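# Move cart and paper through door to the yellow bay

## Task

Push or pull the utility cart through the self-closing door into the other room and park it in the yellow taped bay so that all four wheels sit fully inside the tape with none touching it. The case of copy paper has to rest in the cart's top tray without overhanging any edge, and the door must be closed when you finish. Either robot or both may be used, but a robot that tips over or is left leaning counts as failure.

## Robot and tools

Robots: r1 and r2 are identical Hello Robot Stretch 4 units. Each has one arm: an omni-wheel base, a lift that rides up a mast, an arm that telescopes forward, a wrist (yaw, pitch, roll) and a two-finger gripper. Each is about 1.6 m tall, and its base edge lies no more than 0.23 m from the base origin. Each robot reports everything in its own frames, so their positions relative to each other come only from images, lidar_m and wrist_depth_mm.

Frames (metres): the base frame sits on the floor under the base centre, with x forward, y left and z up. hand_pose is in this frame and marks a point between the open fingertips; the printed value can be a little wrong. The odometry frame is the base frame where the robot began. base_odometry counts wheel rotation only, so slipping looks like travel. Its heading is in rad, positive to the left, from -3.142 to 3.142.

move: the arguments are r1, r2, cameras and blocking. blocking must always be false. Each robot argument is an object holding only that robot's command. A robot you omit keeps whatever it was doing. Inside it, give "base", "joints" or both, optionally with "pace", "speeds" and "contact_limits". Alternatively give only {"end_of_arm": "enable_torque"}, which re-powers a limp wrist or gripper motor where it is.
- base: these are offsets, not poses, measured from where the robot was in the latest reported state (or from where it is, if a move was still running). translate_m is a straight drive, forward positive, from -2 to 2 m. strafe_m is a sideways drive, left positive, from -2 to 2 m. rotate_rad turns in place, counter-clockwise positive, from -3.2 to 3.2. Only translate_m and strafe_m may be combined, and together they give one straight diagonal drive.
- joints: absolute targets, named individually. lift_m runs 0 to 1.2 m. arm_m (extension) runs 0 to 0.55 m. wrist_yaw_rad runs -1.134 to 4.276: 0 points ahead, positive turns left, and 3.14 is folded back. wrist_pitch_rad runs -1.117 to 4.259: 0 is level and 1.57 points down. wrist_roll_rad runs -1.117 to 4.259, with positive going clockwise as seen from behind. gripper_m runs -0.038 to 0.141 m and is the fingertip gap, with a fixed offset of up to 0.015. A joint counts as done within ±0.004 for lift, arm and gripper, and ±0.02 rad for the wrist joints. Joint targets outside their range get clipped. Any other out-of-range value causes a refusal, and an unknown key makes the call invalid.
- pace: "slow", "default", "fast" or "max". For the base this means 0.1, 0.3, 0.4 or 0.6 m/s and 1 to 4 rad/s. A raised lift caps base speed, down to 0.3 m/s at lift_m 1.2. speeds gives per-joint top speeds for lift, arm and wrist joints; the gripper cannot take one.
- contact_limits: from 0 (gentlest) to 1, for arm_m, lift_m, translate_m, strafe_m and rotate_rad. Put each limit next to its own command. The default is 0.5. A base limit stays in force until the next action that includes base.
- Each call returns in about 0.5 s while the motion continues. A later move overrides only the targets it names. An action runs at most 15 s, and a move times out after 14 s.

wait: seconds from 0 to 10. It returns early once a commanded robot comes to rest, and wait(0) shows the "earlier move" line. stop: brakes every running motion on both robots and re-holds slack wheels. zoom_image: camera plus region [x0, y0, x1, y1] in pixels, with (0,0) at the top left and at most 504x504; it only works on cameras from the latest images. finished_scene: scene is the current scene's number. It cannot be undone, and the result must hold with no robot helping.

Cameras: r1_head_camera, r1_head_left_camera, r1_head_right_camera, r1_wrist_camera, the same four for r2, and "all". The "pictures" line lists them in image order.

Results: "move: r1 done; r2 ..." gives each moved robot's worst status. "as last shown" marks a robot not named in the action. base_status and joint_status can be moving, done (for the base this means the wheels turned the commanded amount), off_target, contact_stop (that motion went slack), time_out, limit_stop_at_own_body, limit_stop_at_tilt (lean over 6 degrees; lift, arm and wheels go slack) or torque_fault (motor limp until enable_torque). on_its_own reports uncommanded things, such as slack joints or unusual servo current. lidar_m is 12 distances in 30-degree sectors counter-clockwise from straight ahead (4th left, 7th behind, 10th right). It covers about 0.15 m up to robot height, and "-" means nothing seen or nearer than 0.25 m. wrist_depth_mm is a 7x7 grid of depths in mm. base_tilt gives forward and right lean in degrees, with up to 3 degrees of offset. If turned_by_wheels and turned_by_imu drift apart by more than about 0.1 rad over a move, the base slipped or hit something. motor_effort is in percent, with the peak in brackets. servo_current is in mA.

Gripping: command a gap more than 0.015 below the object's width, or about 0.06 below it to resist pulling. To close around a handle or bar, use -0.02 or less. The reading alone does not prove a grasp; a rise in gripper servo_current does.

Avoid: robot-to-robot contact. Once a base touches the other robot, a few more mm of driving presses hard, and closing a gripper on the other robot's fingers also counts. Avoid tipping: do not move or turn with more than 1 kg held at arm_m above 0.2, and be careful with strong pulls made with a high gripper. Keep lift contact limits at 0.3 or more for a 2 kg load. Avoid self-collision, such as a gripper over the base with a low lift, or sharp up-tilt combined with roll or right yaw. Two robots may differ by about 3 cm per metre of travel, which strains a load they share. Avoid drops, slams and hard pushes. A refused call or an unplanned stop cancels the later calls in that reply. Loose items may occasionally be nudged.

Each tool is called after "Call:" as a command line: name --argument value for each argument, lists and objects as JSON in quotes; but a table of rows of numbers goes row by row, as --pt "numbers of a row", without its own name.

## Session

Call:
wait --seconds 0

Scene clock: 0.00 s.
r1.base_odometry: x=+0.000 y=+0.000 heading=+0.000
r1.turned_by_wheels: +0.000
r1.turned_by_imu: +0.000
r1.base_tilt: forward=-1.6 right=+1.3
r1.lidar_m: 0.96 1.73 2.02 2.40 3.92 1.60 0.85 0.77 0.78 0.89 0.77 0.78
r1.base_status: not commanded
r1.joint_positions: lift_m=+0.124 arm_m=+0.000 wrist_yaw_rad=+3.194 wrist_pitch_rad=+0.002 wrist_roll_rad=+0.000 gripper_m=+0.056
r1.joint_status: not commanded
r1.measured_speeds: all 0
r1.motor_effort: lift_m=+19 arm_m=-4 wheel_0=-2 wheel_1=+1 wheel_2=+0
r1.servo_current: wrist_yaw_rad=59 wrist_pitch_rad=46 wrist_roll_rad=46 gripper_m=39
r1.hand_pose: x=-0.1216 y=+0.0722 z=+0.3019 quat_wxyz=(-0.026, -0.001, +0.000, +1.000) (m; r1's base frame)
r1.wrist_depth_mm: - 135 - - - - - / - 123 135 - - - - / - 121 191 - - - - / 110 136 194 - - - - / 137 - - - 1618 - - / 226 - 190 1098 188 1160 1118 / 224 163 750 798 768 768 759
r2.base_odometry: x=+0.000 y=+0.000 heading=+0.000
r2.turned_by_wheels: +0.000
r2.turned_by_imu: +0.000
r2.base_tilt: forward=-0.6 right=+0.1
r2.lidar_m: 1.29 1.32 1.58 2.33 2.36 2.78 1.41 1.41 2.77 2.39 2.42 1.48
r2.base_status: not commanded
r2.joint_positions: lift_m=+0.200 arm_m=+0.000 wrist_yaw_rad=+3.211 wrist_pitch_rad=+0.001 wrist_roll_rad=+0.000 gripper_m=+0.056
r2.joint_status: not commanded
r2.measured_speeds: all 0
r2.motor_effort: lift_m=+18 arm_m=-4 wheel_0=-1 wheel_1=+1 wheel_2=+1
r2.servo_current: wrist_yaw_rad=46 wrist_pitch_rad=39 wrist_roll_rad=52 gripper_m=52
r2.hand_pose: x=-0.1229 y=+0.0671 z=+0.3779 quat_wxyz=(-0.035, -0.001, +0.000, +0.999) (m; r2's base frame)
r2.wrist_depth_mm: - - 137 - - - - / - - 137 - - - - / - 109 138 - - - - / - 140 175 - - - - / 214 - - - - - - / 213 1281 196 1255 190 1336 1182 / 208 243 866 - - 854 878
pictures: r1_head_camera, r1_head_left_camera, r1_head_right_camera, r1_wrist_camera, r2_head_camera, r2_head_left_camera, r2_head_right_camera, r2_wrist_camera
Images, in order (width x height): r1_head_camera 420x560, r1_head_left_camera 420x672, r1_head_right_camera 420x672, r1_wrist_camera 616x392, r2_head_camera 420x560, r2_head_left_camera 420x672, r2_head_right_camera 420x672, r2_wrist_camera 616x392.

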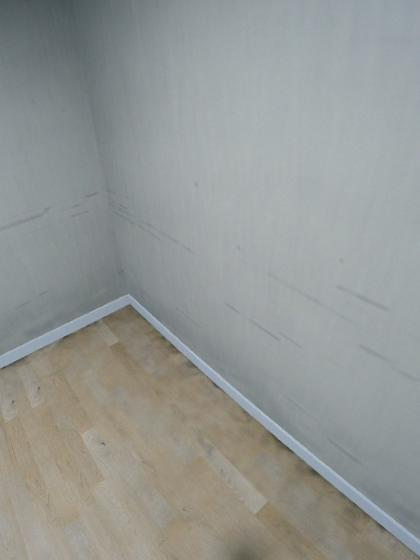

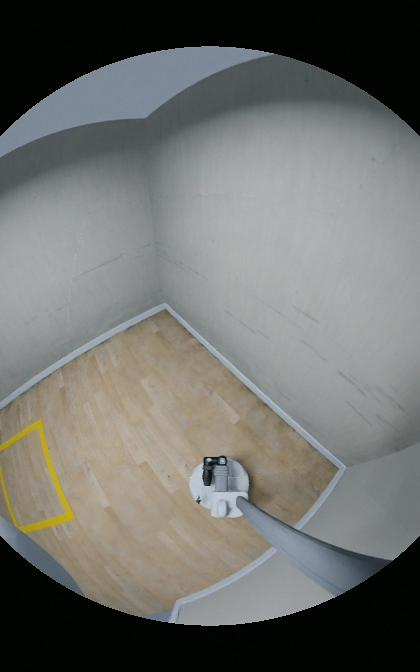

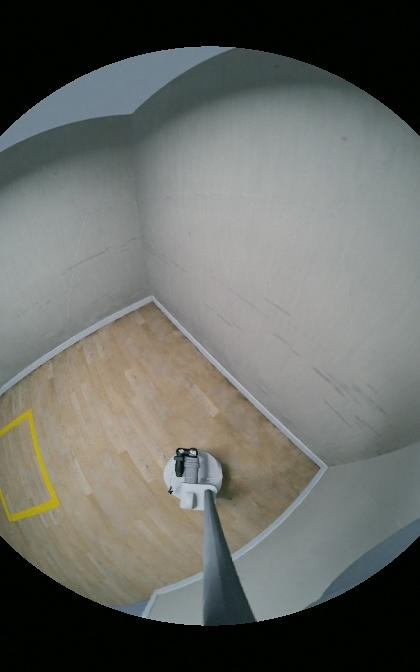

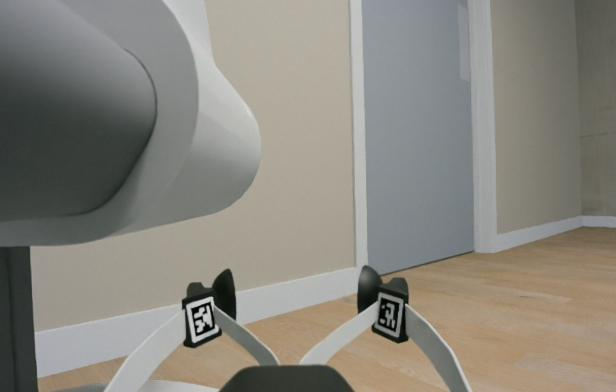

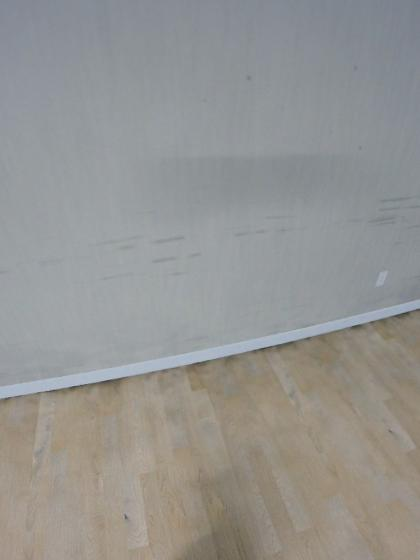

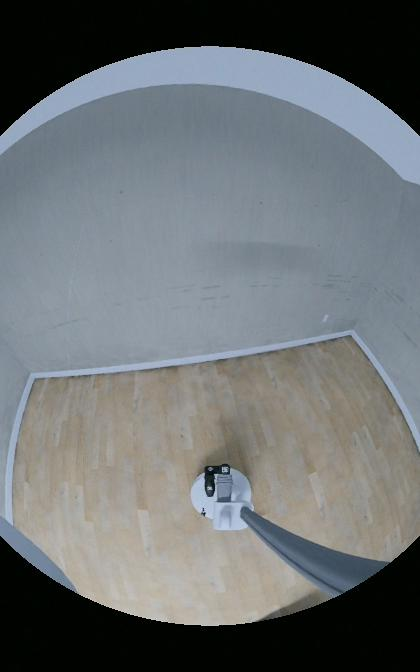

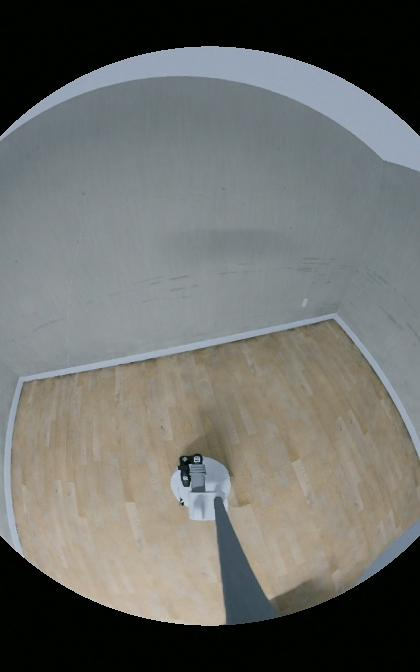

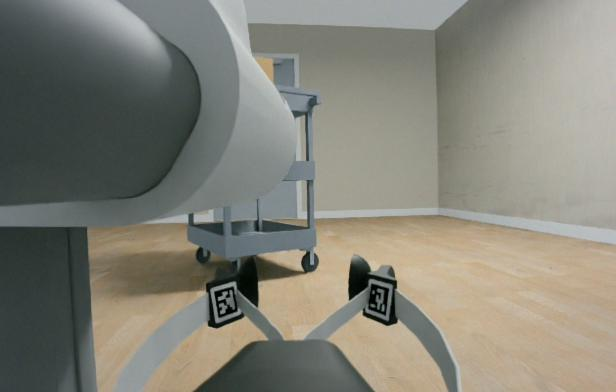

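Call:
move --blocking false --r1 '{"base":{"rotate_rad":2.75},"joints":{"lift_m":0.78},"pace":"default"}' --r2 '{"base":{"rotate_rad":3.1},"joints":{"lift_m":0.78},"pace":"default"}' --cameras '[]'

Call:
wait --seconds 4 --cameras '[]'

Call:
move --blocking false --r1 '{"joints":{"wrist_yaw_rad":0.0}}' --r2 '{"joints":{"wrist_yaw_rad":0.0,"gripper_m":0.11}}' --cameras '[]'

Call:
wait --seconds 3 --cameras '["r1_head_camera","r1_head_left_camera","r2_head_camera","r2_head_left_camera","r2_head_right_camera"]'

Scene clock: 21.10 s.
move: r1 moving; r2 moving
r1.base_odometry: x=+0.000 y=+0.000 heading=+0.253
r1.turned_by_wheels: +0.253
r1.turned_by_imu: +0.253
r1.base_tilt: forward=-1.6 right=+1.3
r1.lidar_m: 1.15 2.01 2.11 2.98 2.65 1.07 0.80 0.74 0.81 0.80 0.72 0.82
r1.base_status: rotate_rad moving
r1.joint_positions: lift_m=+0.162 arm_m=+0.000 wrist_yaw_rad=+3.194 wrist_pitch_rad=+0.002 wrist_roll_rad=+0.000 gripper_m=+0.056
r1.joint_status: lift_m moving
r1.measured_speeds: translate_m=+0.000 strafe_m=+0.000 rotate_rad=+0.974 lift_m=+0.146 arm_m=+0.000 wrist_yaw_rad=+0.000 wrist_pitch_rad=+0.000 wrist_roll_rad=+0.000
r1.motor_effort: lift_m=+24(27) arm_m=-4(4) wheel_0=-7(9) wheel_1=-6(7) wheel_2=-6(7)
r1.servo_current: wrist_yaw_rad=46(59) wrist_pitch_rad=39(52) wrist_roll_rad=33(65) gripper_m=39(46)
r1.hand_pose: x=-0.1216 y=+0.0722 z=+0.3395 quat_wxyz=(-0.026, -0.001, +0.000, +1.000) (m; r1's base frame)
r1.wrist_depth_mm: - 135 - - - - 1808 / - 123 135 - - - 1808 / - 121 192 - - - 1756 / 111 136 195 - - - 1808 / 137 - - - - - 1808 / 216 - 190 - 188 1229 1229 / 224 151 831 153 854 820 878
r2.base_odometry: x=+0.000 y=+0.000 heading=+0.252
r2.turned_by_wheels: +0.252
r2.turned_by_imu: +0.245
r2.base_tilt: forward=-0.7 right=+0.0
r2.lidar_m: 1.29 1.38 1.94 2.33 2.46 3.37 1.44 3.35 2.49 2.40 1.84 1.36
r2.base_status: rotate_rad moving
r2.joint_positions: lift_m=+0.238 arm_m=+0.000 wrist_yaw_rad=+3.211 wrist_pitch_rad=+0.001 wrist_roll_rad=+0.000 gripper_m=+0.056
r2.joint_status: lift_m moving
r2.measured_speeds: translate_m=+0.002 strafe_m=+0.000 rotate_rad=+0.977 lift_m=+0.146 arm_m=+0.000 wrist_yaw_rad=+0.000 wrist_pitch_rad=+0.000 wrist_roll_rad=+0.000
r2.motor_effort: lift_m=+23(25) arm_m=-4(4) wheel_0=-4(9) wheel_1=-10(10) wheel_2=-10(11)
r2.servo_current: wrist_yaw_rad=52(52) wrist_pitch_rad=46(46) wrist_roll_rad=52(65) gripper_m=46(52)
r2.hand_pose: x=-0.1229 y=+0.0671 z=+0.4157 quat_wxyz=(-0.035, -0.001, +0.000, +0.999) (m; r2's base frame)
r2.wrist_depth_mm: - - 137 - - - - / - - 137 1756 - - - / - 110 138 - - - - / - 140 176 - - - - / 215 - - - - - - / 213 1366 196 1430 190 1464 1281 / 210 242 1008 - - 976 946
pictures: none
No camera images: "cameras" was empty.

Scene clock: 23.80 s.
earlier move: r1 moving; r2 done
r1.base_odometry: x=+0.000 y=+0.000 heading=+2.750
r1.turned_by_wheels: +2.497
r1.turned_by_imu: +2.510
r1.base_tilt: forward=-1.5 right=+1.3
r1.lidar_m: 1.22 0.81 0.75 0.77 0.82 0.75 0.78 1.02 2.02 2.06 2.68 3.91
r1.base_status: done
r1.joint_positions: lift_m=+0.780 arm_m=+0.000 wrist_yaw_rad=+3.194 wrist_pitch_rad=+0.002 wrist_roll_rad=+0.000 gripper_m=+0.056
r1.joint_status: lift_m moving
r1.measured_speeds: translate_m=+0.000 strafe_m=+0.000 rotate_rad=+0.000 lift_m=+0.002 arm_m=+0.000 wrist_yaw_rad=+0.000 wrist_pitch_rad=+0.000 wrist_roll_rad=+0.000
r1.motor_effort: lift_m=+23(28) arm_m=-3(4) wheel_0=-2(10) wheel_1=-2(9) wheel_2=-1(8)
r1.servo_current: wrist_yaw_rad=52(65) wrist_pitch_rad=39(52) wrist_roll_rad=39(65) gripper_m=46(52)
r1.hand_pose: x=-0.1216 y=+0.0722 z=+0.9571 quat_wxyz=(-0.026, -0.001, +0.000, +1.000) (m; r1's base frame)
r1.wrist_depth_mm: - 135 - - - - - / - 122 135 - - - - / - 121 191 - - - - / 110 136 194 - - - - / 137 - - - - - - / 215 - 190 - 188 - - / - 141 - 137 - - -
r2.base_odometry: x=+0.000 y=+0.000 heading=+3.099
r2.turned_by_wheels: +2.847
r2.turned_by_imu: +2.772
r2.base_tilt: forward=-0.7 right=+0.1
r2.lidar_m: 1.47 1.40 2.85 2.39 2.40 1.58 1.33 1.30 1.50 2.35 2.32 2.69
r2.base_status: done
r2.joint_positions: lift_m=+0.780 arm_m=+0.000 wrist_yaw_rad=+3.211 wrist_pitch_rad=+0.001 wrist_roll_rad=+0.000 gripper_m=+0.056
r2.joint_status: all done
r2.measured_speeds: all 0
r2.motor_effort: lift_m=+21(26) arm_m=-4(4) wheel_0=-3(10) wheel_1=-2(10) wheel_2=-4(13)
r2.servo_current: wrist_yaw_rad=39(52) wrist_pitch_rad=39(46) wrist_roll_rad=46(65) gripper_m=52(59)
r2.hand_pose: x=-0.1228 y=+0.0671 z=+0.9576 quat_wxyz=(-0.035, -0.001, +0.000, +0.999) (m; r2's base frame)
r2.wrist_depth_mm: - - 137 - - - - / - 107 137 - - - - / - 113 138 233 - - - / - 140 164 - - - - / 215 - - - - - - / 213 - 190 - 188 - - / 211 122 - - - - -
wait: 2.70 of 4 s (r2 has come to rest)
pictures: none
No camera images: "cameras" was empty.

Scene clock: 24.30 s.
earlier move: r1 moving
move: r1 moving; r2 moving
r1.base_odometry: x=+0.000 y=+0.000 heading=+2.750
r1.turned_by_wheels: +0.000
r1.turned_by_imu: +0.000
r1.base_tilt: forward=-1.6 right=+1.3
r1.lidar_m: 1.18 0.83 0.74 0.77 0.84 0.76 0.79 1.03 2.03 2.07 2.64 3.91
r1.base_status: not commanded
r1.joint_positions: lift_m=+0.780 arm_m=+0.000 wrist_yaw_rad=+2.607 wrist_pitch_rad=+0.002 wrist_roll_rad=+0.000 gripper_m=+0.056
r1.joint_status: lift_m moving; wrist_yaw_rad moving
r1.measured_speeds: translate_m=+0.000 strafe_m=+0.000 rotate_rad=+0.000 lift_m=+0.000 arm_m=+0.000 wrist_yaw_rad=-1.820 wrist_pitch_rad=+0.000 wrist_roll_rad=+0.000
r1.motor_effort: lift_m=+23(25) arm_m=-4(4) wheel_0=-2(3) wheel_1=-2(2) wheel_2=-1(1)
r1.servo_current: wrist_yaw_rad=111(124) wrist_pitch_rad=33(46) wrist_roll_rad=39(59) gripper_m=46(46)
r1.hand_pose: x=-0.0328 y=+0.2221 z=+0.9572 quat_wxyz=(+0.264, -0.001, +0.000, +0.965) (m; r1's base frame)
r1.wrist_depth_mm: - - - - - - - / - - - - - - - / - - - - - - - / - - - - - - - / - - - - - - - / - - 191 - 187 - - / - 140 - 137 - - -
r2.base_odometry: x=+0.000 y=+0.000 heading=+3.099
r2.turned_by_wheels: +0.000
r2.turned_by_imu: +0.000
r2.base_tilt: forward=-0.7 right=+0.0
r2.lidar_m: 1.45 1.39 2.82 2.39 2.40 1.58 1.31 1.31 1.52 2.34 2.34 2.69
r2.base_status: not commanded
r2.joint_positions: lift_m=+0.780 arm_m=+0.000 wrist_yaw_rad=+2.650 wrist_pitch_rad=+0.001 wrist_roll_rad=+0.000 gripper_m=+0.075
r2.joint_status: wrist_yaw_rad moving; gripper_m moving
r2.measured_speeds: translate_m=+0.000 strafe_m=+0.000 rotate_rad=+0.000 lift_m=+0.000 arm_m=+0.000 wrist_yaw_rad=-1.736 wrist_pitch_rad=+0.000 wrist_roll_rad=+0.000
r2.motor_effort: lift_m=+21(21) arm_m=-4(4) wheel_0=-3(4) wheel_1=-2(3) wheel_2=-4(4)
r2.servo_current: wrist_yaw_rad=104(150) wrist_pitch_rad=39(46) wrist_roll_rad=52(52) gripper_m=78(98)
r2.hand_pose: x=-0.0419 y=+0.2133 z=+0.9576 quat_wxyz=(+0.244, -0.001, +0.000, +0.970) (m; r2's base frame)
r2.wrist_depth_mm: - - - - - - - / - - - - - - - / 238 - - - - - - / - - - - - - - / - - - - - - - / - - 188 - 189 - - / - - - - - 1983 1921
pictures: none
No camera images: "cameras" was empty.

Scene clock: 26.20 s.
earlier move: r1 done; r2 moving
r1.base_odometry: x=+0.000 y=+0.000 heading=+2.750
r1.turned_by_wheels: +0.000
r1.turned_by_imu: +0.000
r1.base_tilt: forward=-1.6 right=+1.3
r1.lidar_m: 1.23 0.83 0.73 0.76 0.83 0.75 0.79 0.99 2.04 2.07 2.67 3.92
r1.base_status: not commanded
r1.joint_positions: lift_m=+0.780 arm_m=+0.000 wrist_yaw_rad=+0.003 wrist_pitch_rad=+0.002 wrist_roll_rad=+0.000 gripper_m=+0.056
r1.joint_status: all done
r1.measured_speeds: all 0
r1.motor_effort: lift_m=+24(27) arm_m=-3(4) wheel_0=-3(3) wheel_1=-2(2) wheel_2=-1(1)
r1.servo_current: wrist_yaw_rad=59(124) wrist_pitch_rad=39(46) wrist_roll_rad=46(65) gripper_m=46(52)
r1.hand_pose: x=+0.4595 y=-0.0867 z=+0.9572 quat_wxyz=(+1.000, +0.000, +0.001, +0.001) (m; r1's base frame)
r1.wrist_depth_mm: - - - - - - - / - 976 - - - - - / - 991 - - - - - / - 991 - - - - - / - 1025 - - - - - / - 960 190 - 187 - - / - 151 - 143 - - -
r2.base_odometry: x=+0.000 y=+0.000 heading=+3.099
r2.turned_by_wheels: +0.000
r2.turned_by_imu: +0.000
r2.base_tilt: forward=-0.6 right=+0.1
r2.lidar_m: 1.46 1.40 2.85 2.41 2.40 1.55 1.31 1.31 1.49 2.34 2.32 2.65
r2.base_status: not commanded
r2.joint_positions: lift_m=+0.780 arm_m=+0.000 wrist_yaw_rad=+0.003 wrist_pitch_rad=+0.001 wrist_roll_rad=+0.000 gripper_m=+0.110
r2.joint_status: wrist_yaw_rad moving; the others done
r2.measured_speeds: all 0
r2.motor_effort: lift_m=+21(21) arm_m=-4(4) wheel_0=-3(4) wheel_1=-3(3) wheel_2=-4(4)
r2.servo_current: wrist_yaw_rad=13(150) wrist_pitch_rad=46(46) wrist_roll_rad=46(65) gripper_m=52(124)
r2.hand_pose: x=+0.4596 y=-0.0866 z=+0.9576 quat_wxyz=(+1.000, +0.000, +0.001, +0.001) (m; r2's base frame)
r2.wrist_depth_mm: - - - - - - - / - - - - - - - / - - - - - - - / - 1430 - - - - - / - 1618 1397 - - - - / - 1537 194 - 200 - - / - 1618 1808 - - 1921 -
wait: 1.90 of 3 s (r1 has come to rest)
pictures: r1_head_camera, r1_head_left_camera, r2_head_camera, r2_head_left_camera, r2_head_right_camera
Images, in order (width x height): r1_head_camera 420x560, r1_head_left_camera 420x672, r2_head_camera 420x560, r2_head_left_camera 420x672, r2_head_right_camera 420x672.

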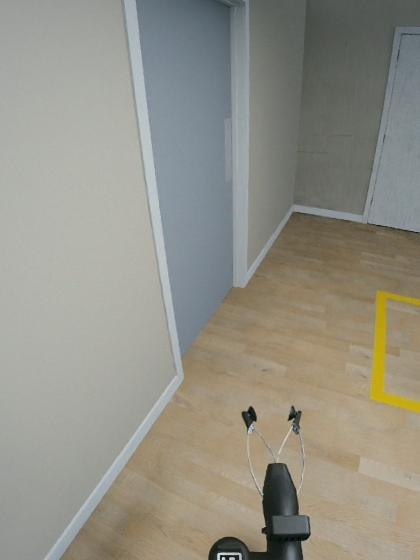

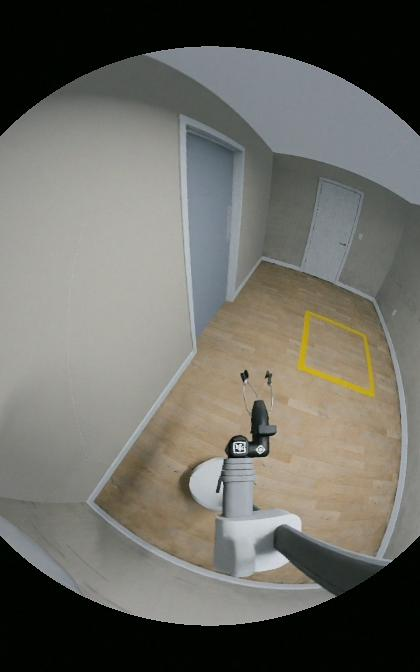

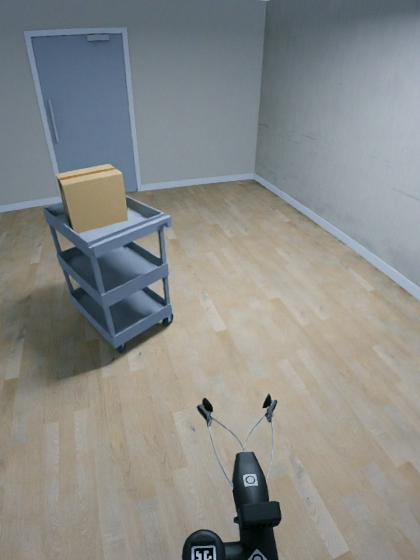

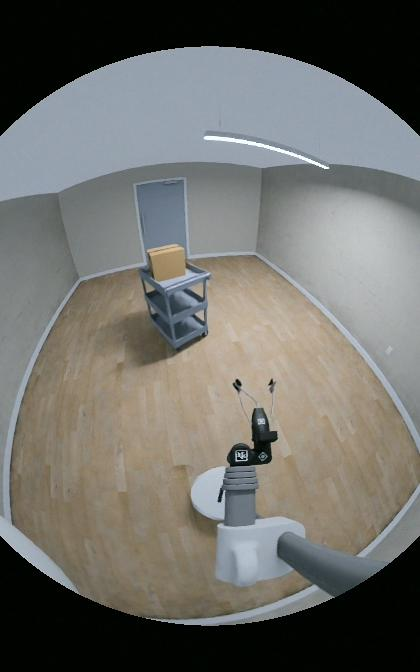

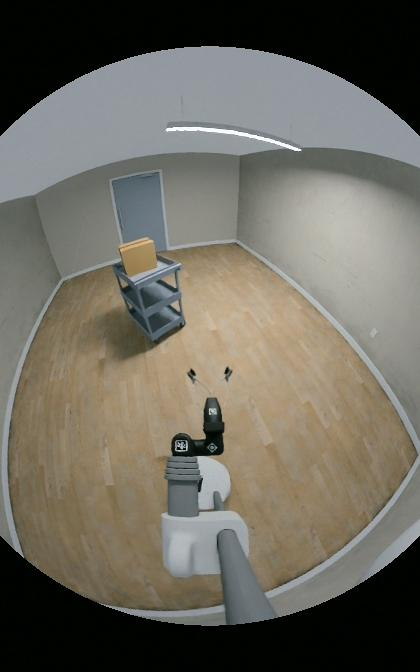

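Call:
zoom_image --camera "r2_head_camera" --region '[10, 140, 210, 370]'

Call:
zoom_image --camera "r2_head_left_camera" --region '[110, 160, 230, 360]'

Scaled by 2.191 from the camera's 420x560 image, which has a finer 1200x1600 frame.

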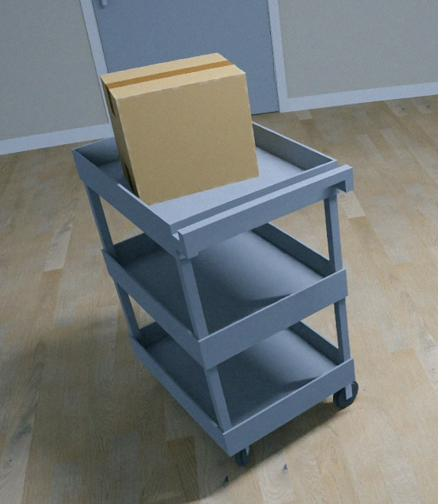

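Scaled by 2.520 from the camera's 420x672 image, which has a finer 600x960 frame.

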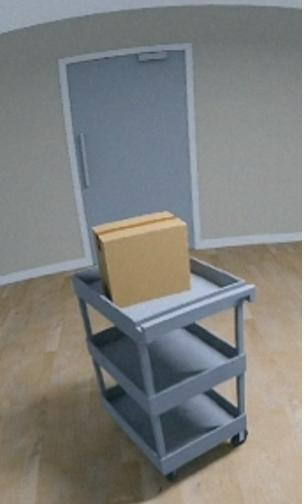

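Call:
zoom_image --camera "r2_head_camera" --region '[40, 155, 130, 245]'

Scaled by 5.600 from the camera's 420x560 image, which has a finer 1200x1600 frame.

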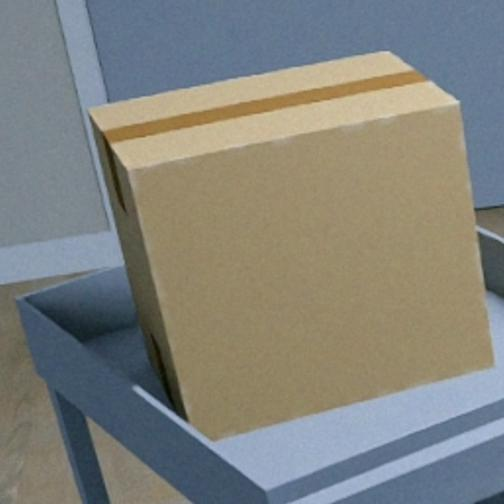

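Call:
move --blocking false --r1 '{"base":{"translate_m":1.75,"strafe_m":-1.01},"joints":{"wrist_roll_rad":1.57,"lift_m":0.66,"gripper_m":0.11}}' --r2 '{"base":{"translate_m":1.9,"strafe_m":-0.4}}' --cameras '[]'

Call:
wait --seconds 10 --cameras '[]'

Call:
wait --seconds 2 --cameras '["r1_head_camera","r2_head_camera","r2_head_left_camera"]'

Scene clock: 85.53 s.
earlier move: r2 done
move: r1 moving; r2 moving
r1.base_odometry: x=-0.022 y=+0.029 heading=+2.750
r1.turned_by_wheels: +0.000
r1.turned_by_imu: +0.000
r1.base_tilt: forward=-1.6 right=+1.2
r1.lidar_m: 1.22 0.83 0.73 0.79 0.88 0.81 0.83 1.09 2.02 2.05 2.65 3.89
r1.base_status: translate_m moving; strafe_m moving
r1.joint_positions: lift_m=+0.742 arm_m=+0.000 wrist_yaw_rad=+0.003 wrist_pitch_rad=+0.002 wrist_roll_rad=+0.582 gripper_m=+0.075
r1.joint_status: lift_m moving; wrist_roll_rad moving; gripper_m moving
r1.measured_speeds: translate_m=+0.123 strafe_m=-0.070 rotate_rad=+0.003 lift_m=-0.146 arm_m=+0.000 wrist_yaw_rad=+0.000 wrist_pitch_rad=+0.000 wrist_roll_rad=+1.820
r1.motor_effort: lift_m=+13(22) arm_m=+4(4) wheel_0=+6(10) wheel_1=+0(3) wheel_2=-8(9)
r1.servo_current: wrist_yaw_rad=65(78) wrist_pitch_rad=46(46) wrist_roll_rad=98(111) gripper_m=78(85)
r1.hand_pose: x=+0.4595 y=-0.0867 z=+0.9201 quat_wxyz=(+0.958, +0.287, +0.001, +0.001) (m; r1's base frame)
r1.wrist_depth_mm: - - - - - - - / 946 - 1983 - - - - / 960 - 1983 - - - - / - - - - - - - / - 960 - 1921 - - - / - - 191 - 189 1921 1576 / - 144 946 138 1863 1576 1366
r2.base_odometry: x=-0.031 y=+0.008 heading=+3.099
r2.turned_by_wheels: +0.000
r2.turned_by_imu: +0.001
r2.base_tilt: forward=-0.7 right=+0.1
r2.lidar_m: 1.44 1.38 2.89 2.40 2.41 1.61 1.35 1.33 1.53 2.33 2.33 2.65
r2.base_status: translate_m moving; strafe_m moving
r2.joint_positions: lift_m=+0.780 arm_m=+0.000 wrist_yaw_rad=+0.003 wrist_pitch_rad=+0.001 wrist_roll_rad=+0.000 gripper_m=+0.110
r2.joint_status: all done
r2.measured_speeds: translate_m=+0.121 strafe_m=-0.027 rotate_rad=+0.001 lift_m=+0.000 arm_m=+0.000 wrist_yaw_rad=+0.000 wrist_pitch_rad=+0.000 wrist_roll_rad=+0.000
r2.motor_effort: lift_m=+21(21) arm_m=-4(4) wheel_0=+7(10) wheel_1=+6(7) wheel_2=-13(13)
r2.servo_current: wrist_yaw_rad=46(59) wrist_pitch_rad=39(46) wrist_roll_rad=46(59) gripper_m=52(59)
r2.hand_pose: x=+0.4596 y=-0.0866 z=+0.9576 quat_wxyz=(+1.000, +0.000, +0.001, +0.001) (m; r2's base frame)
r2.wrist_depth_mm: - - - - - - - / - - - - - - - / - - - - - - - / - 1366 - - - - - / - 1499 1397 - - - - / - 1366 196 - 201 - - / - 1863 1808 - - 1921 -
pictures: none
No camera images: "cameras" was empty.

Scene clock: 92.97 s.
earlier move: r1 moving; r2 done
r1.base_odometry: x=-1.232 y=+1.602 heading=+2.750
r1.turned_by_wheels: +0.000
r1.turned_by_imu: -0.004
r1.base_tilt: forward=-1.6 right=+1.3
r1.lidar_m: 1.54 1.03 0.97 1.05 1.31 2.77 2.82 1.97 1.83 1.89 2.03 1.92
r1.base_status: translate_m moving; strafe_m moving
r1.joint_positions: lift_m=+0.660 arm_m=+0.000 wrist_yaw_rad=+0.003 wrist_pitch_rad=+0.002 wrist_roll_rad=+1.568 gripper_m=+0.110
r1.joint_status: all done
r1.measured_speeds: all 0
r1.motor_effort: lift_m=+13(22) arm_m=+4(4) wheel_0=+0(11) wheel_1=+5(5) wheel_2=+1(10)
r1.servo_current: wrist_yaw_rad=46(78) wrist_pitch_rad=39(52) wrist_roll_rad=52(111) gripper_m=46(91)
r1.hand_pose: x=+0.4595 y=-0.0867 z=+0.8381 quat_wxyz=(+0.708, +0.706, +0.002, +0.000) (m; r1's base frame)
r1.wrist_depth_mm: - - - - - 1537 1160 / - - - - - 1464 1205 / - - - - - 1537 1205 / - - - - - 1618 1182 / - - - - - 1661 1205 / - 191 183 - 189 1336 1205 / - - - 136 - - 1138
r2.base_odometry: x=-1.881 y=+0.480 heading=+3.100
r2.turned_by_wheels: +0.000
r2.turned_by_imu: +0.003
r2.base_tilt: forward=-0.7 right=+0.1
r2.lidar_m: 2.75 2.76 3.19 0.62 0.58 3.57 3.03 3.00 1.69 1.42 1.42 1.63
r2.base_status: done
r2.joint_positions: lift_m=+0.780 arm_m=+0.000 wrist_yaw_rad=+0.003 wrist_pitch_rad=+0.001 wrist_roll_rad=+0.000 gripper_m=+0.110
r2.joint_status: all done
r2.measured_speeds: all 0
r2.motor_effort: lift_m=+21(21) arm_m=-3(5) wheel_0=+4(13) wheel_1=+4(8) wheel_2=-4(14)
r2.servo_current: wrist_yaw_rad=46(65) wrist_pitch_rad=39(52) wrist_roll_rad=46(59) gripper_m=52(59)
r2.hand_pose: x=+0.4596 y=-0.0866 z=+0.9576 quat_wxyz=(+1.000, +0.000, +0.001, +0.001) (m; r2's base frame)
r2.wrist_depth_mm: - - - - - - - / - - - - - - - / - - - - - - - / - - - - - - - / - - - - - - - / - - 199 - 200 - - / - - - - - 1756 -
wait: 7.43 of 10 s (r2 has come to rest)
pictures: none
No camera images: "cameras" was empty.

Scene clock: 93.10 s.
earlier move: r1 done
r1.base_odometry: x=-1.232 y=+1.602 heading=+2.750
r1.turned_by_wheels: +0.000
r1.turned_by_imu: +0.000
r1.base_tilt: forward=-1.6 right=+1.3
r1.lidar_m: 1.56 1.00 0.94 1.05 1.32 2.75 2.85 1.98 1.82 1.88 2.02 1.92
r1.base_status: done
r1.joint_positions: lift_m=+0.660 arm_m=+0.000 wrist_yaw_rad=+0.003 wrist_pitch_rad=+0.002 wrist_roll_rad=+1.568 gripper_m=+0.110
r1.joint_status: all done
r1.measured_speeds: all 0
r1.motor_effort: lift_m=+13(22) arm_m=+3(4) wheel_0=+0(11) wheel_1=+2(5) wheel_2=+2(10)
r1.servo_current: wrist_yaw_rad=39(78) wrist_pitch_rad=46(52) wrist_roll_rad=46(111) gripper_m=39(91)
r1.hand_pose: x=+0.4595 y=-0.0867 z=+0.8381 quat_wxyz=(+0.708, +0.706, +0.002, +0.000) (m; r1's base frame)
r1.wrist_depth_mm: - - - - - 1537 1160 / - - - - - 1464 1205 / - - - - - 1464 1205 / - - - - - 1618 1205 / - - - - - 1618 1205 / - 191 183 - 188 1366 1229 / - - - 136 - - 1138
r2.base_odometry: x=-1.881 y=+0.480 heading=+3.100
r2.turned_by_wheels: +0.000
r2.turned_by_imu: +0.000
r2.base_tilt: forward=-0.7 right=+0.1
r2.lidar_m: 2.77 2.79 3.20 0.65 0.58 3.58 3.02 2.99 1.68 1.43 1.41 1.63
r2.base_status: done
r2.joint_positions: lift_m=+0.780 arm_m=+0.000 wrist_yaw_rad=+0.003 wrist_pitch_rad=+0.001 wrist_roll_rad=+0.000 gripper_m=+0.110
r2.joint_status: all done
r2.measured_speeds: all 0
r2.motor_effort: lift_m=+21(21) arm_m=-4(5) wheel_0=+4(13) wheel_1=+5(8) wheel_2=-4(14)
r2.servo_current: wrist_yaw_rad=39(65) wrist_pitch_rad=39(52) wrist_roll_rad=59(59) gripper_m=52(59)
r2.hand_pose: x=+0.4596 y=-0.0866 z=+0.9576 quat_wxyz=(+1.000, +0.000, +0.001, +0.001) (m; r2's base frame)
r2.wrist_depth_mm: - - - - - - - / - - - - - - - / - - - - - - - / - - - - - - - / - - - - - - - / - - 199 - 200 - - / - - - - - 1756 -
wait: 0.13 of 2 s (r1 has come to rest)
pictures: r1_head_camera, r2_head_camera, r2_head_left_camera
Images, in order (width x height): r1_head_camera 420x560, r2_head_camera 420x560, r2_head_left_camera 420x672.

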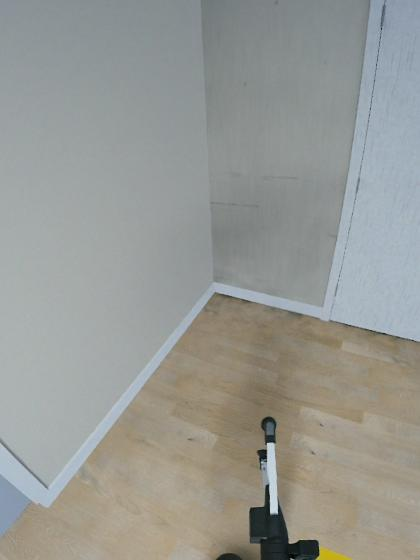

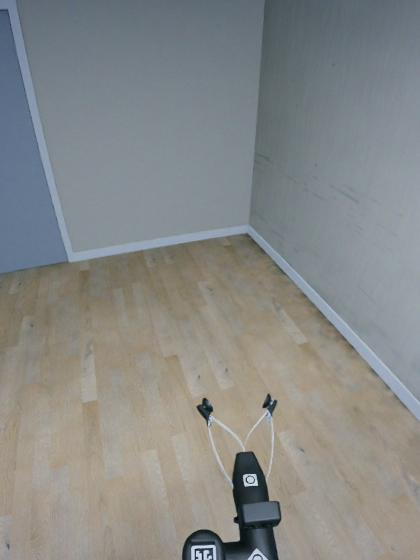

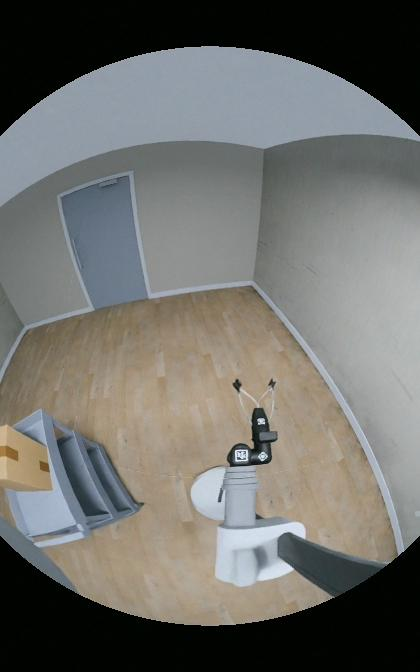

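Call:
move --blocking false --r1 '{"base":{"translate_m":0.14,"strafe_m":-0.05}}' --r2 '{"base":{"translate_m":0.6},"joints":{"wrist_yaw_rad":-0.69}}' --cameras '[]'

Call:
wait --seconds 3 --cameras '[]'

Call:
wait --seconds 3 --cameras '[]'

Call:
move --blocking false --r1 '{"base":{"rotate_rad":-1.945}}' --r2 '{"base":{"translate_m":0.98,"strafe_m":1.35}}' --cameras '[]'

Call:
wait --seconds 7 --cameras '[]'

Call:
wait --seconds 7 --cameras '["r1_head_left_camera","r1_head_right_camera"]'

Call:
move --blocking false --r2 '{"base":{"rotate_rad":1.156}}' --cameras '[]'

Call:
wait --seconds 4 --cameras '["r2_head_camera","r2_head_left_camera","r2_wrist_camera"]'

Scene clock: 112.80 s.
move: r1 moving; r2 moving
r1.base_odometry: x=-1.256 y=+1.624 heading=+2.750
r1.turned_by_wheels: +0.000
r1.turned_by_imu: +0.000
r1.base_tilt: forward=-1.6 right=+1.3
r1.lidar_m: 1.56 1.03 0.95 1.03 1.34 2.75 2.86 2.01 1.83 1.87 2.02 1.88
r1.base_status: translate_m moving; strafe_m moving
r1.joint_positions: lift_m=+0.660 arm_m=+0.000 wrist_yaw_rad=+0.003 wrist_pitch_rad=+0.002 wrist_roll_rad=+1.568 gripper_m=+0.110
r1.joint_status: not commanded
r1.measured_speeds: translate_m=+0.122 strafe_m=-0.044 rotate_rad=-0.003 lift_m=+0.000 arm_m=+0.000 wrist_yaw_rad=+0.000 wrist_pitch_rad=+0.000 wrist_roll_rad=+0.000
r1.motor_effort: lift_m=+13(13) arm_m=+3(4) wheel_0=+8(10) wheel_1=+5(5) wheel_2=-8(9)
r1.servo_current: wrist_yaw_rad=52(59) wrist_pitch_rad=39(52) wrist_roll_rad=59(59) gripper_m=39(46)
r1.hand_pose: x=+0.4595 y=-0.0867 z=+0.8381 quat_wxyz=(+0.708, +0.706, +0.002, +0.000) (m; r1's base frame)
r1.wrist_depth_mm: - - - - - 1537 1182 / - - - - - 1464 1182 / - - - - - 1499 1205 / - - - - - 1618 1182 / - - - - - 1661 1205 / - 191 183 - 189 1366 1205 / - - - 136 - - 1182
r2.base_odometry: x=-1.913 y=+0.481 heading=+3.100
r2.turned_by_wheels: +0.000
r2.turned_by_imu: +0.001
r2.base_tilt: forward=-0.7 right=+0.1
r2.lidar_m: 2.75 2.76 3.18 0.68 0.57 3.58 3.05 2.97 1.67 1.41 1.41 1.62
r2.base_status: translate_m moving
r2.joint_positions: lift_m=+0.780 arm_m=+0.000 wrist_yaw_rad=-0.554 wrist_pitch_rad=+0.001 wrist_roll_rad=+0.000 gripper_m=+0.110
r2.joint_status: wrist_yaw_rad moving
r2.measured_speeds: translate_m=+0.122 strafe_m=+0.000 rotate_rad=-0.006 lift_m=+0.000 arm_m=+0.000 wrist_yaw_rad=-1.500 wrist_pitch_rad=+0.000 wrist_roll_rad=+0.000
r2.motor_effort: lift_m=+21(21) arm_m=-4(4) wheel_0=+6(8) wheel_1=+8(8) wheel_2=-13(13)
r2.servo_current: wrist_yaw_rad=46(137) wrist_pitch_rad=46(46) wrist_roll_rad=52(59) gripper_m=52(52)
r2.hand_pose: x=+0.3703 y=-0.2260 z=+0.9576 quat_wxyz=(+0.962, +0.000, +0.001, -0.273) (m; r2's base frame)
r2.wrist_depth_mm: - - - - - - - / - - - - - - - / - - - - - - - / - - - - - - - / - - - - - - - / - - 198 162 189 - - / - - - - - - -
pictures: none
No camera images: "cameras" was empty.

Scene clock: 114.10 s.
earlier move: r1 done; r2 moving
r1.base_odometry: x=-1.342 y=+1.701 heading=+2.750
r1.turned_by_wheels: +0.000
r1.turned_by_imu: +0.000
r1.base_tilt: forward=-1.6 right=+1.3
r1.lidar_m: 1.53 1.02 0.91 1.04 1.35 2.73 2.97 2.00 1.85 1.89 1.90 1.75
r1.base_status: done
r1.joint_positions: lift_m=+0.660 arm_m=+0.000 wrist_yaw_rad=+0.003 wrist_pitch_rad=+0.002 wrist_roll_rad=+1.568 gripper_m=+0.110
r1.joint_status: not commanded
r1.measured_speeds: all 0
r1.motor_effort: lift_m=+13(13) arm_m=+4(4) wheel_0=+1(10) wheel_1=+3(5) wheel_2=+0(9)
r1.servo_current: wrist_yaw_rad=46(72) wrist_pitch_rad=39(52) wrist_roll_rad=59(72) gripper_m=46(52)
r1.hand_pose: x=+0.4595 y=-0.0867 z=+0.8381 quat_wxyz=(+0.708, +0.706, +0.002, +0.000) (m; r1's base frame)
r1.wrist_depth_mm: - - - - - 1397 1160 / - - - - - 1397 1182 / - - - - - 1464 1205 / - - - - - 1499 1205 / - - - - - 1661 1205 / - 191 183 - 189 1366 1229 / - - - 136 - - 1160
r2.base_odometry: x=-2.242 y=+0.495 heading=+3.100
r2.turned_by_wheels: +0.000
r2.turned_by_imu: +0.000
r2.base_tilt: forward=-0.7 right=+0.1
r2.lidar_m: 2.44 2.43 2.79 0.88 0.79 0.81 3.36 2.80 1.56 1.32 1.32 1.50
r2.base_status: translate_m moving
r2.joint_positions: lift_m=+0.780 arm_m=+0.000 wrist_yaw_rad=-0.687 wrist_pitch_rad=+0.001 wrist_roll_rad=+0.000 gripper_m=+0.110
r2.joint_status: all done
r2.measured_speeds: translate_m=+0.299 strafe_m=+0.001 rotate_rad=-0.004 lift_m=+0.000 arm_m=+0.000 wrist_yaw_rad=+0.000 wrist_pitch_rad=+0.000 wrist_roll_rad=+0.000
r2.motor_effort: lift_m=+21(21) arm_m=-4(4) wheel_0=+5(11) wheel_1=+5(9) wheel_2=-9(14)
r2.servo_current: wrist_yaw_rad=46(137) wrist_pitch_rad=39(52) wrist_roll_rad=46(59) gripper_m=52(59)
r2.hand_pose: x=+0.3384 y=-0.2505 z=+0.9576 quat_wxyz=(+0.942, +0.000, +0.000, -0.337) (m; r2's base frame)
r2.wrist_depth_mm: - - - - - - - / - - - - - - - / - - - - - - - / - - - - - - - / - - - - - - - / - - 193 - 189 - - / - - 1808 - - - -
wait: 1.30 of 3 s (r1 has come to rest)
pictures: none
No camera images: "cameras" was empty.

Scene clock: 115.80 s.
earlier move: r2 done
r1.base_odometry: x=-1.342 y=+1.701 heading=+2.750
r1.turned_by_wheels: +0.000
r1.turned_by_imu: +0.000
r1.base_tilt: forward=-1.6 right=+1.3
r1.lidar_m: 1.52 0.99 0.93 1.05 1.35 2.74 2.97 2.00 1.85 1.88 1.86 1.76
r1.base_status: done
r1.joint_positions: lift_m=+0.660 arm_m=+0.000 wrist_yaw_rad=+0.003 wrist_pitch_rad=+0.002 wrist_roll_rad=+1.568 gripper_m=+0.110
r1.joint_status: not commanded
r1.measured_speeds: all 0
r1.motor_effort: lift_m=+13(13) arm_m=+4(4) wheel_0=+1(10) wheel_1=+2(5) wheel_2=+0(9)
r1.servo_current: wrist_yaw_rad=46(72) wrist_pitch_rad=46(52) wrist_roll_rad=46(72) gripper_m=46(52)
r1.hand_pose: x=+0.4595 y=-0.0867 z=+0.8381 quat_wxyz=(+0.708, +0.706, +0.002, +0.000) (m; r1's base frame)
r1.wrist_depth_mm: - - - - - 1397 1182 / - - - - - 1397 1182 / - - - - - 1464 1205 / - - - - - 1499 1205 / - - - - - 1618 1255 / - 191 183 - 189 1336 1205 / - - - 136 - - 1160
r2.base_odometry: x=-2.481 y=+0.505 heading=+3.100
r2.turned_by_wheels: +0.000
r2.turned_by_imu: +0.001
r2.base_tilt: forward=-0.7 right=+0.1
r2.lidar_m: 2.24 2.24 2.54 3.49 0.94 0.97 3.60 2.63 1.46 1.25 1.25 1.43
r2.base_status: done
r2.joint_positions: lift_m=+0.780 arm_m=+0.000 wrist_yaw_rad=-0.687 wrist_pitch_rad=+0.001 wrist_roll_rad=+0.000 gripper_m=+0.110
r2.joint_status: all done
r2.measured_speeds: all 0
r2.motor_effort: lift_m=+21(21) arm_m=-4(4) wheel_0=+4(11) wheel_1=+4(9) wheel_2=-3(14)
r2.servo_current: wrist_yaw_rad=52(137) wrist_pitch_rad=39(52) wrist_roll_rad=59(59) gripper_m=52(59)
r2.hand_pose: x=+0.3384 y=-0.2505 z=+0.9577 quat_wxyz=(+0.942, +0.000, +0.000, -0.337) (m; r2's base frame)
r2.wrist_depth_mm: - - - - - - - / - - - - - - - / - - - - - - - / - - - - - - - / - - - - - - - / - - 193 - 189 - - / - 1921 - - - - -
wait: 1.70 of 3 s (r2 has come to rest)
pictures: none
No camera images: "cameras" was empty.

Scene clock: 116.30 s.
move: r1 moving; r2 moving
r1.base_odometry: x=-1.342 y=+1.701 heading=+2.497
r1.turned_by_wheels: -0.253
r1.turned_by_imu: -0.254
r1.base_tilt: forward=-1.6 right=+1.3
r1.lidar_m: 1.76 1.18 0.95 0.92 1.15 1.66 2.92 2.24 1.86 1.82 2.02 1.79
r1.base_status: rotate_rad moving
r1.joint_positions: lift_m=+0.660 arm_m=+0.000 wrist_yaw_rad=+0.003 wrist_pitch_rad=+0.002 wrist_roll_rad=+1.568 gripper_m=+0.110
r1.joint_status: not commanded
r1.measured_speeds: translate_m=+0.000 strafe_m=-0.001 rotate_rad=-0.975 lift_m=+0.000 arm_m=+0.000 wrist_yaw_rad=+0.000 wrist_pitch_rad=+0.000 wrist_roll_rad=+0.000
r1.motor_effort: lift_m=+13(13) arm_m=+3(4) wheel_0=+8(9) wheel_1=+8(10) wheel_2=+6(7)
r1.servo_current: wrist_yaw_rad=59(59) wrist_pitch_rad=46(46) wrist_roll_rad=39(65) gripper_m=46(46)
r1.hand_pose: x=+0.4595 y=-0.0867 z=+0.8381 quat_wxyz=(+0.708, +0.706, +0.002, +0.000) (m; r1's base frame)
r1.wrist_depth_mm: - - - - - 1430 1182 / - - - - - 1499 1205 / - - - - - 1499 1205 / - - - - - 1499 1205 / - - - - - 1537 1229 / - 191 184 - 189 1430 1229 / - - - 136 - 1499 1255
r2.base_odometry: x=-2.500 y=+0.480 heading=+3.100
r2.turned_by_wheels: +0.000
r2.turned_by_imu: +0.000
r2.base_tilt: forward=-0.7 right=+0.1
r2.lidar_m: 2.21 2.18 2.48 3.49 0.94 0.94 3.62 2.68 1.51 1.27 1.28 1.48
r2.base_status: translate_m moving; strafe_m moving
r2.joint_positions: lift_m=+0.780 arm_m=+0.000 wrist_yaw_rad=-0.687 wrist_pitch_rad=+0.001 wrist_roll_rad=+0.000 gripper_m=+0.110
r2.joint_status: not commanded
r2.measured_speeds: translate_m=+0.071 strafe_m=+0.099 rotate_rad=-0.001 lift_m=+0.000 arm_m=+0.000 wrist_yaw_rad=+0.000 wrist_pitch_rad=+0.000 wrist_roll_rad=+0.000
r2.motor_effort: lift_m=+21(21) arm_m=-4(4) wheel_0=-6(6) wheel_1=+11(13) wheel_2=-8(11)
r2.servo_current: wrist_yaw_rad=52(59) wrist_pitch_rad=39(46) wrist_roll_rad=52(52) gripper_m=52(52)
r2.hand_pose: x=+0.3384 y=-0.2505 z=+0.9577 quat_wxyz=(+0.942, +0.000, +0.000, -0.337) (m; r2's base frame)
r2.wrist_depth_mm: - - - - - - - / - - - - - - - / - - - - - - - / - - - - - - - / - - - - - - - / - - 193 - 189 - - / - 1983 - - - - -
pictures: none
No camera images: "cameras" was empty.

Scene clock: 118.07 s.
earlier move: r1 done; r2 moving
r1.base_odometry: x=-1.342 y=+1.701 heading=+0.806
r1.turned_by_wheels: -1.692
r1.turned_by_imu: -1.701
r1.base_tilt: forward=-1.6 right=+1.3
r1.lidar_m: 1.83 1.93 1.83 1.75 1.29 0.97 0.93 1.11 1.47 2.94 2.47 1.87
r1.base_status: done
r1.joint_positions: lift_m=+0.660 arm_m=+0.000 wrist_yaw_rad=+0.002 wrist_pitch_rad=+0.002 wrist_roll_rad=+1.568 gripper_m=+0.110
r1.joint_status: not commanded
r1.measured_speeds: all 0
r1.motor_effort: lift_m=+13(13) arm_m=-3(4) wheel_0=+4(10) wheel_1=+1(10) wheel_2=+1(8)
r1.servo_current: wrist_yaw_rad=46(65) wrist_pitch_rad=39(52) wrist_roll_rad=46(78) gripper_m=39(46)
r1.hand_pose: x=+0.4595 y=-0.0868 z=+0.8381 quat_wxyz=(+0.708, +0.706, +0.002, +0.000) (m; r1's base frame)
r1.wrist_depth_mm: - - - - - 1537 1160 / - - - - - 1576 1182 / - - - - - 1499 1205 / - - - - - 1499 1205 / - - - - - 1499 1205 / - 191 183 - 189 1464 1182 / - - - 136 - - 1205
r2.base_odometry: x=-2.792 y=+0.111 heading=+3.100
r2.turned_by_wheels: +0.000
r2.turned_by_imu: +0.001
r2.base_tilt: forward=-0.7 right=+0.1
r2.lidar_m: 1.83 1.80 2.10 3.20 3.22 0.86 1.04 3.28 1.85 1.52 1.54 1.77
r2.base_status: translate_m moving; strafe_m moving
r2.joint_positions: lift_m=+0.780 arm_m=+0.000 wrist_yaw_rad=-0.687 wrist_pitch_rad=+0.001 wrist_roll_rad=+0.000 gripper_m=+0.110
r2.joint_status: not commanded
r2.measured_speeds: translate_m=+0.176 strafe_m=+0.242 rotate_rad=-0.001 lift_m=+0.000 arm_m=+0.000 wrist_yaw_rad=+0.000 wrist_pitch_rad=+0.000 wrist_roll_rad=+0.000
r2.motor_effort: lift_m=+21(21) arm_m=-4(4) wheel_0=-2(9) wheel_1=+8(13) wheel_2=-8(11)
r2.servo_current: wrist_yaw_rad=52(65) wrist_pitch_rad=46(46) wrist_roll_rad=52(59) gripper_m=52(59)
r2.hand_pose: x=+0.3384 y=-0.2505 z=+0.9577 quat_wxyz=(+0.942, +0.000, +0.000, -0.337) (m; r2's base frame)
r2.wrist_depth_mm: - - - - - - - / - - - - - - - / - - - - - - - / - - - - - - - / - - - - - - - / - - 195 - 189 - - / - - - - - - -
wait: 1.77 of 7 s (r1 has come to rest)
pictures: none
No camera images: "cameras" was empty.

Scene clock: 122.83 s.
earlier move: r2 done
r1.base_odometry: x=-1.342 y=+1.701 heading=+0.806
r1.turned_by_wheels: +0.000
r1.turned_by_imu: +0.000
r1.base_tilt: forward=-1.6 right=+1.3
r1.lidar_m: 1.81 1.94 1.82 1.76 1.27 0.96 0.93 1.10 1.45 2.93 2.49 1.87
r1.base_status: done
r1.joint_positions: lift_m=+0.660 arm_m=+0.000 wrist_yaw_rad=+0.002 wrist_pitch_rad=+0.002 wrist_roll_rad=+1.568 gripper_m=+0.110
r1.joint_status: not commanded
r1.measured_speeds: all 0
r1.motor_effort: lift_m=+13(13) arm_m=-4(4) wheel_0=+3(10) wheel_1=+1(10) wheel_2=+1(8)
r1.servo_current: wrist_yaw_rad=39(65) wrist_pitch_rad=33(52) wrist_roll_rad=46(78) gripper_m=46(52)
r1.hand_pose: x=+0.4595 y=-0.0868 z=+0.8381 quat_wxyz=(+0.708, +0.706, +0.002, +0.000) (m; r1's base frame)
r1.wrist_depth_mm: - - - - - 1576 1160 / - - - - - 1576 1182 / - - - - - 1537 1182 / - - - - - 1499 1205 / - - - - - 1576 1229 / - 191 183 - 189 1430 1229 / - - - 136 - - 1229
r2.base_odometry: x=-3.516 y=-0.803 heading=+3.100
r2.turned_by_wheels: +0.000
r2.turned_by_imu: +0.003
r2.base_tilt: forward=-0.7 right=+0.1
r2.lidar_m: 0.92 0.90 0.98 1.79 2.49 2.84 1.42 1.39 2.68 2.24 1.95 1.08
r2.base_status: done
r2.joint_positions: lift_m=+0.780 arm_m=+0.000 wrist_yaw_rad=-0.687 wrist_pitch_rad=+0.001 wrist_roll_rad=+0.000 gripper_m=+0.110
r2.joint_status: not commanded
r2.measured_speeds: all 0
r2.motor_effort: lift_m=+21(21) arm_m=-4(4) wheel_0=-2(10) wheel_1=+3(13) wheel_2=-4(11)
r2.servo_current: wrist_yaw_rad=52(65) wrist_pitch_rad=39(52) wrist_roll_rad=52(65) gripper_m=52(59)
r2.hand_pose: x=+0.3384 y=-0.2505 z=+0.9577 quat_wxyz=(+0.942, +0.000, +0.000, -0.337) (m; r2's base frame)
r2.wrist_depth_mm: - - - - - - - / - - - - - - - / - - - - - - - / - - - - - - - / - - - - - - - / - - 193 - 189 - - / - - - - - 1863 -
wait: 4.77 of 7 s (r2 has come to rest)
pictures: r1_head_left_camera, r1_head_right_camera
Images, in order (width x height): r1_head_left_camera 420x672, r1_head_right_camera 420x672.

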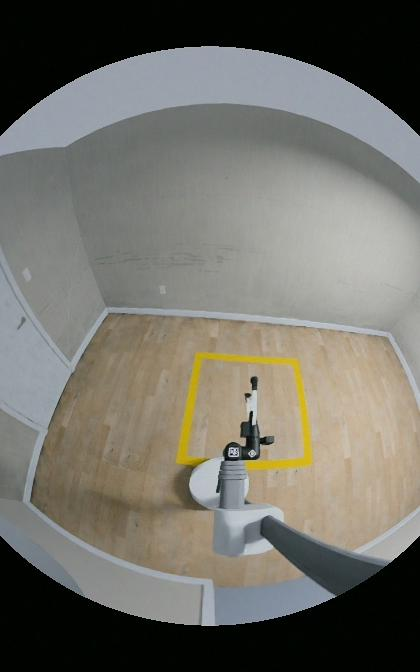

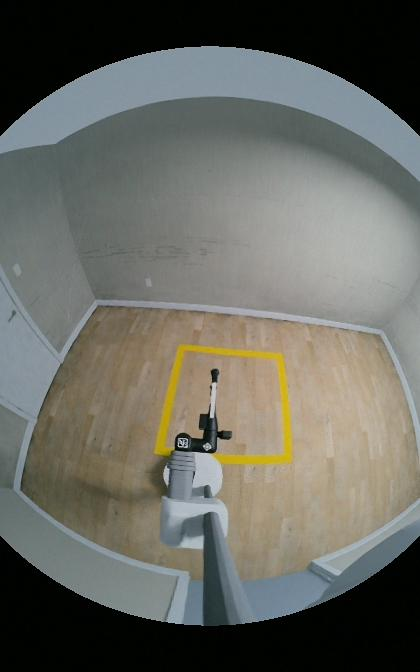

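Scene clock: 123.33 s.
move: r2 moving
r1: as last shown
r1.base_tilt: forward=-1.5 right=+1.2
r1.lidar_m: 1.83 1.94 1.83 1.75 1.26 0.98 0.92 1.09 1.44 2.94 2.47 1.88
r1.motor_effort: lift_m=+13(13) arm_m=-4(4) wheel_0=+4(4) wheel_1=+1(1) wheel_2=+2(2)
r1.servo_current: wrist_yaw_rad=72(72) wrist_pitch_rad=46(52) wrist_roll_rad=26(65) gripper_m=39(52)
r1.wrist_depth_mm: - - - - - 1576 1182 / - - - - - 1537 1182 / - - - - - 1499 1205 / - - - - - 1499 1205 / - - - - - 1537 1229 / - 191 183 - 189 1464 1205 / - - - 136 - - 1229
r2.base_odometry: x=-3.516 y=-0.803 heading=-2.931
r2.turned_by_wheels: +0.252
r2.turned_by_imu: +0.245
r2.base_tilt: forward=-0.7 right=+0.1
r2.lidar_m: 0.90 0.93 1.27 2.48 2.58 3.44 1.39 3.33 2.36 2.25 1.33 0.94
r2.base_status: rotate_rad moving
r2.joint_positions: lift_m=+0.780 arm_m=+0.000 wrist_yaw_rad=-0.687 wrist_pitch_rad=+0.001 wrist_roll_rad=+0.000 gripper_m=+0.110
r2.joint_status: not commanded
r2.measured_speeds: translate_m=+0.001 strafe_m=+0.002 rotate_rad=+0.979 lift_m=+0.000 arm_m=+0.000 wrist_yaw_rad=+0.000 wrist_pitch_rad=+0.000 wrist_roll_rad=+0.000
r2.motor_effort: lift_m=+21(21) arm_m=-4(4) wheel_0=-6(9) wheel_1=-8(10) wheel_2=-11(11)
r2.servo_current: wrist_yaw_rad=52(52) wrist_pitch_rad=39(46) wrist_roll_rad=39(52) gripper_m=52(52)
r2.hand_pose: x=+0.3384 y=-0.2505 z=+0.9577 quat_wxyz=(+0.942, +0.000, +0.000, -0.337) (m; r2's base frame)
r2.wrist_depth_mm: - - - - - - - / - - - - - - - / - - - - - - - / - - - - - - - / - - - - - - - / - - 193 - 189 - - / - - - - - - -
pictures: none
No camera images: "cameras" was empty.

Scene clock: 124.67 s.
earlier move: r2 done
r1.base_odometry: x=-1.342 y=+1.701 heading=+0.806
r1.turned_by_wheels: +0.000
r1.turned_by_imu: +0.000
r1.base_tilt: forward=-1.6 right=+1.3
r1.lidar_m: 1.82 1.94 1.83 1.76 1.24 0.98 0.94 1.08 1.45 2.93 2.46 1.87
r1.base_status: not commanded
r1.joint_positions: lift_m=+0.660 arm_m=+0.000 wrist_yaw_rad=+0.002 wrist_pitch_rad=+0.002 wrist_roll_rad=+1.568 gripper_m=+0.110
r1.joint_status: not commanded
r1.measured_speeds: all 0
r1.motor_effort: lift_m=+13(13) arm_m=-4(4) wheel_0=+3(4) wheel_1=+1(1) wheel_2=+2(2)
r1.servo_current: wrist_yaw_rad=59(72) wrist_pitch_rad=33(52) wrist_roll_rad=46(65) gripper_m=39(52)
r1.hand_pose: x=+0.4595 y=-0.0868 z=+0.8381 quat_wxyz=(+0.708, +0.706, +0.002, +0.000) (m; r1's base frame)
r1.wrist_depth_mm: - - - - - 1576 1160 / - - - - - 1576 1182 / - - - - - 1464 1205 / - - - - - 1499 1205 / - - - - - 1537 1205 / - 191 183 - 189 1464 1205 / - - - 136 - - 1205
r2.base_odometry: x=-3.516 y=-0.803 heading=-2.028
r2.turned_by_wheels: +0.903
r2.turned_by_imu: +0.879
r2.base_tilt: forward=-0.7 right=+0.1
r2.lidar_m: 1.06 2.13 2.49 3.06 1.39 1.74 2.52 2.27 1.66 1.01 0.89 0.90
r2.base_status: done
r2.joint_positions: lift_m=+0.780 arm_m=+0.000 wrist_yaw_rad=-0.687 wrist_pitch_rad=+0.001 wrist_roll_rad=+0.000 gripper_m=+0.110
r2.joint_status: not commanded
r2.measured_speeds: all 0
r2.motor_effort: lift_m=+20(21) arm_m=-4(4) wheel_0=-3(12) wheel_1=-4(10) wheel_2=-4(12)
r2.servo_current: wrist_yaw_rad=46(59) wrist_pitch_rad=33(46) wrist_roll_rad=46(65) gripper_m=52(59)
r2.hand_pose: x=+0.3384 y=-0.2505 z=+0.9577 quat_wxyz=(+0.942, +0.000, +0.000, -0.337) (m; r2's base frame)
r2.wrist_depth_mm: - - - - - - - / - 741 - - - - - / - 732 - - - - - / - 831 - - - - - / - 741 - - - - - / - - 193 - 189 - - / - - - - - - -
wait: 1.33 of 4 s (r2 has come to rest)
pictures: r2_head_camera, r2_head_left_camera, r2_wrist_camera
Images, in order (width x height): r2_head_camera 420x560, r2_head_left_camera 420x672, r2_wrist_camera 616x392.

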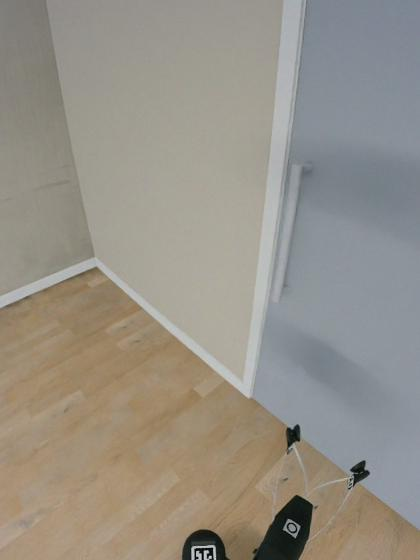

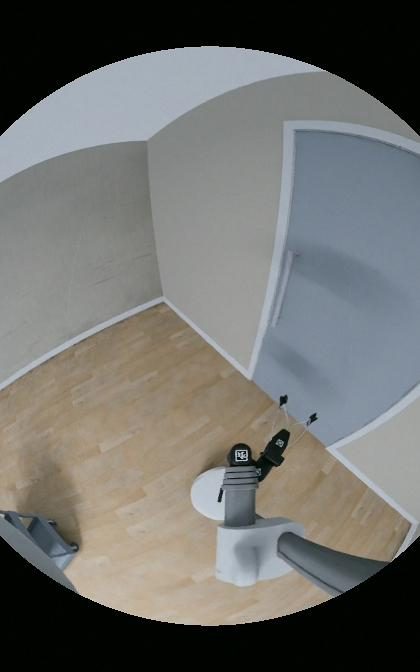

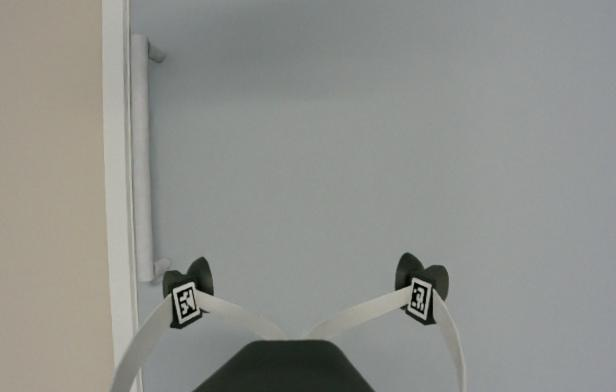

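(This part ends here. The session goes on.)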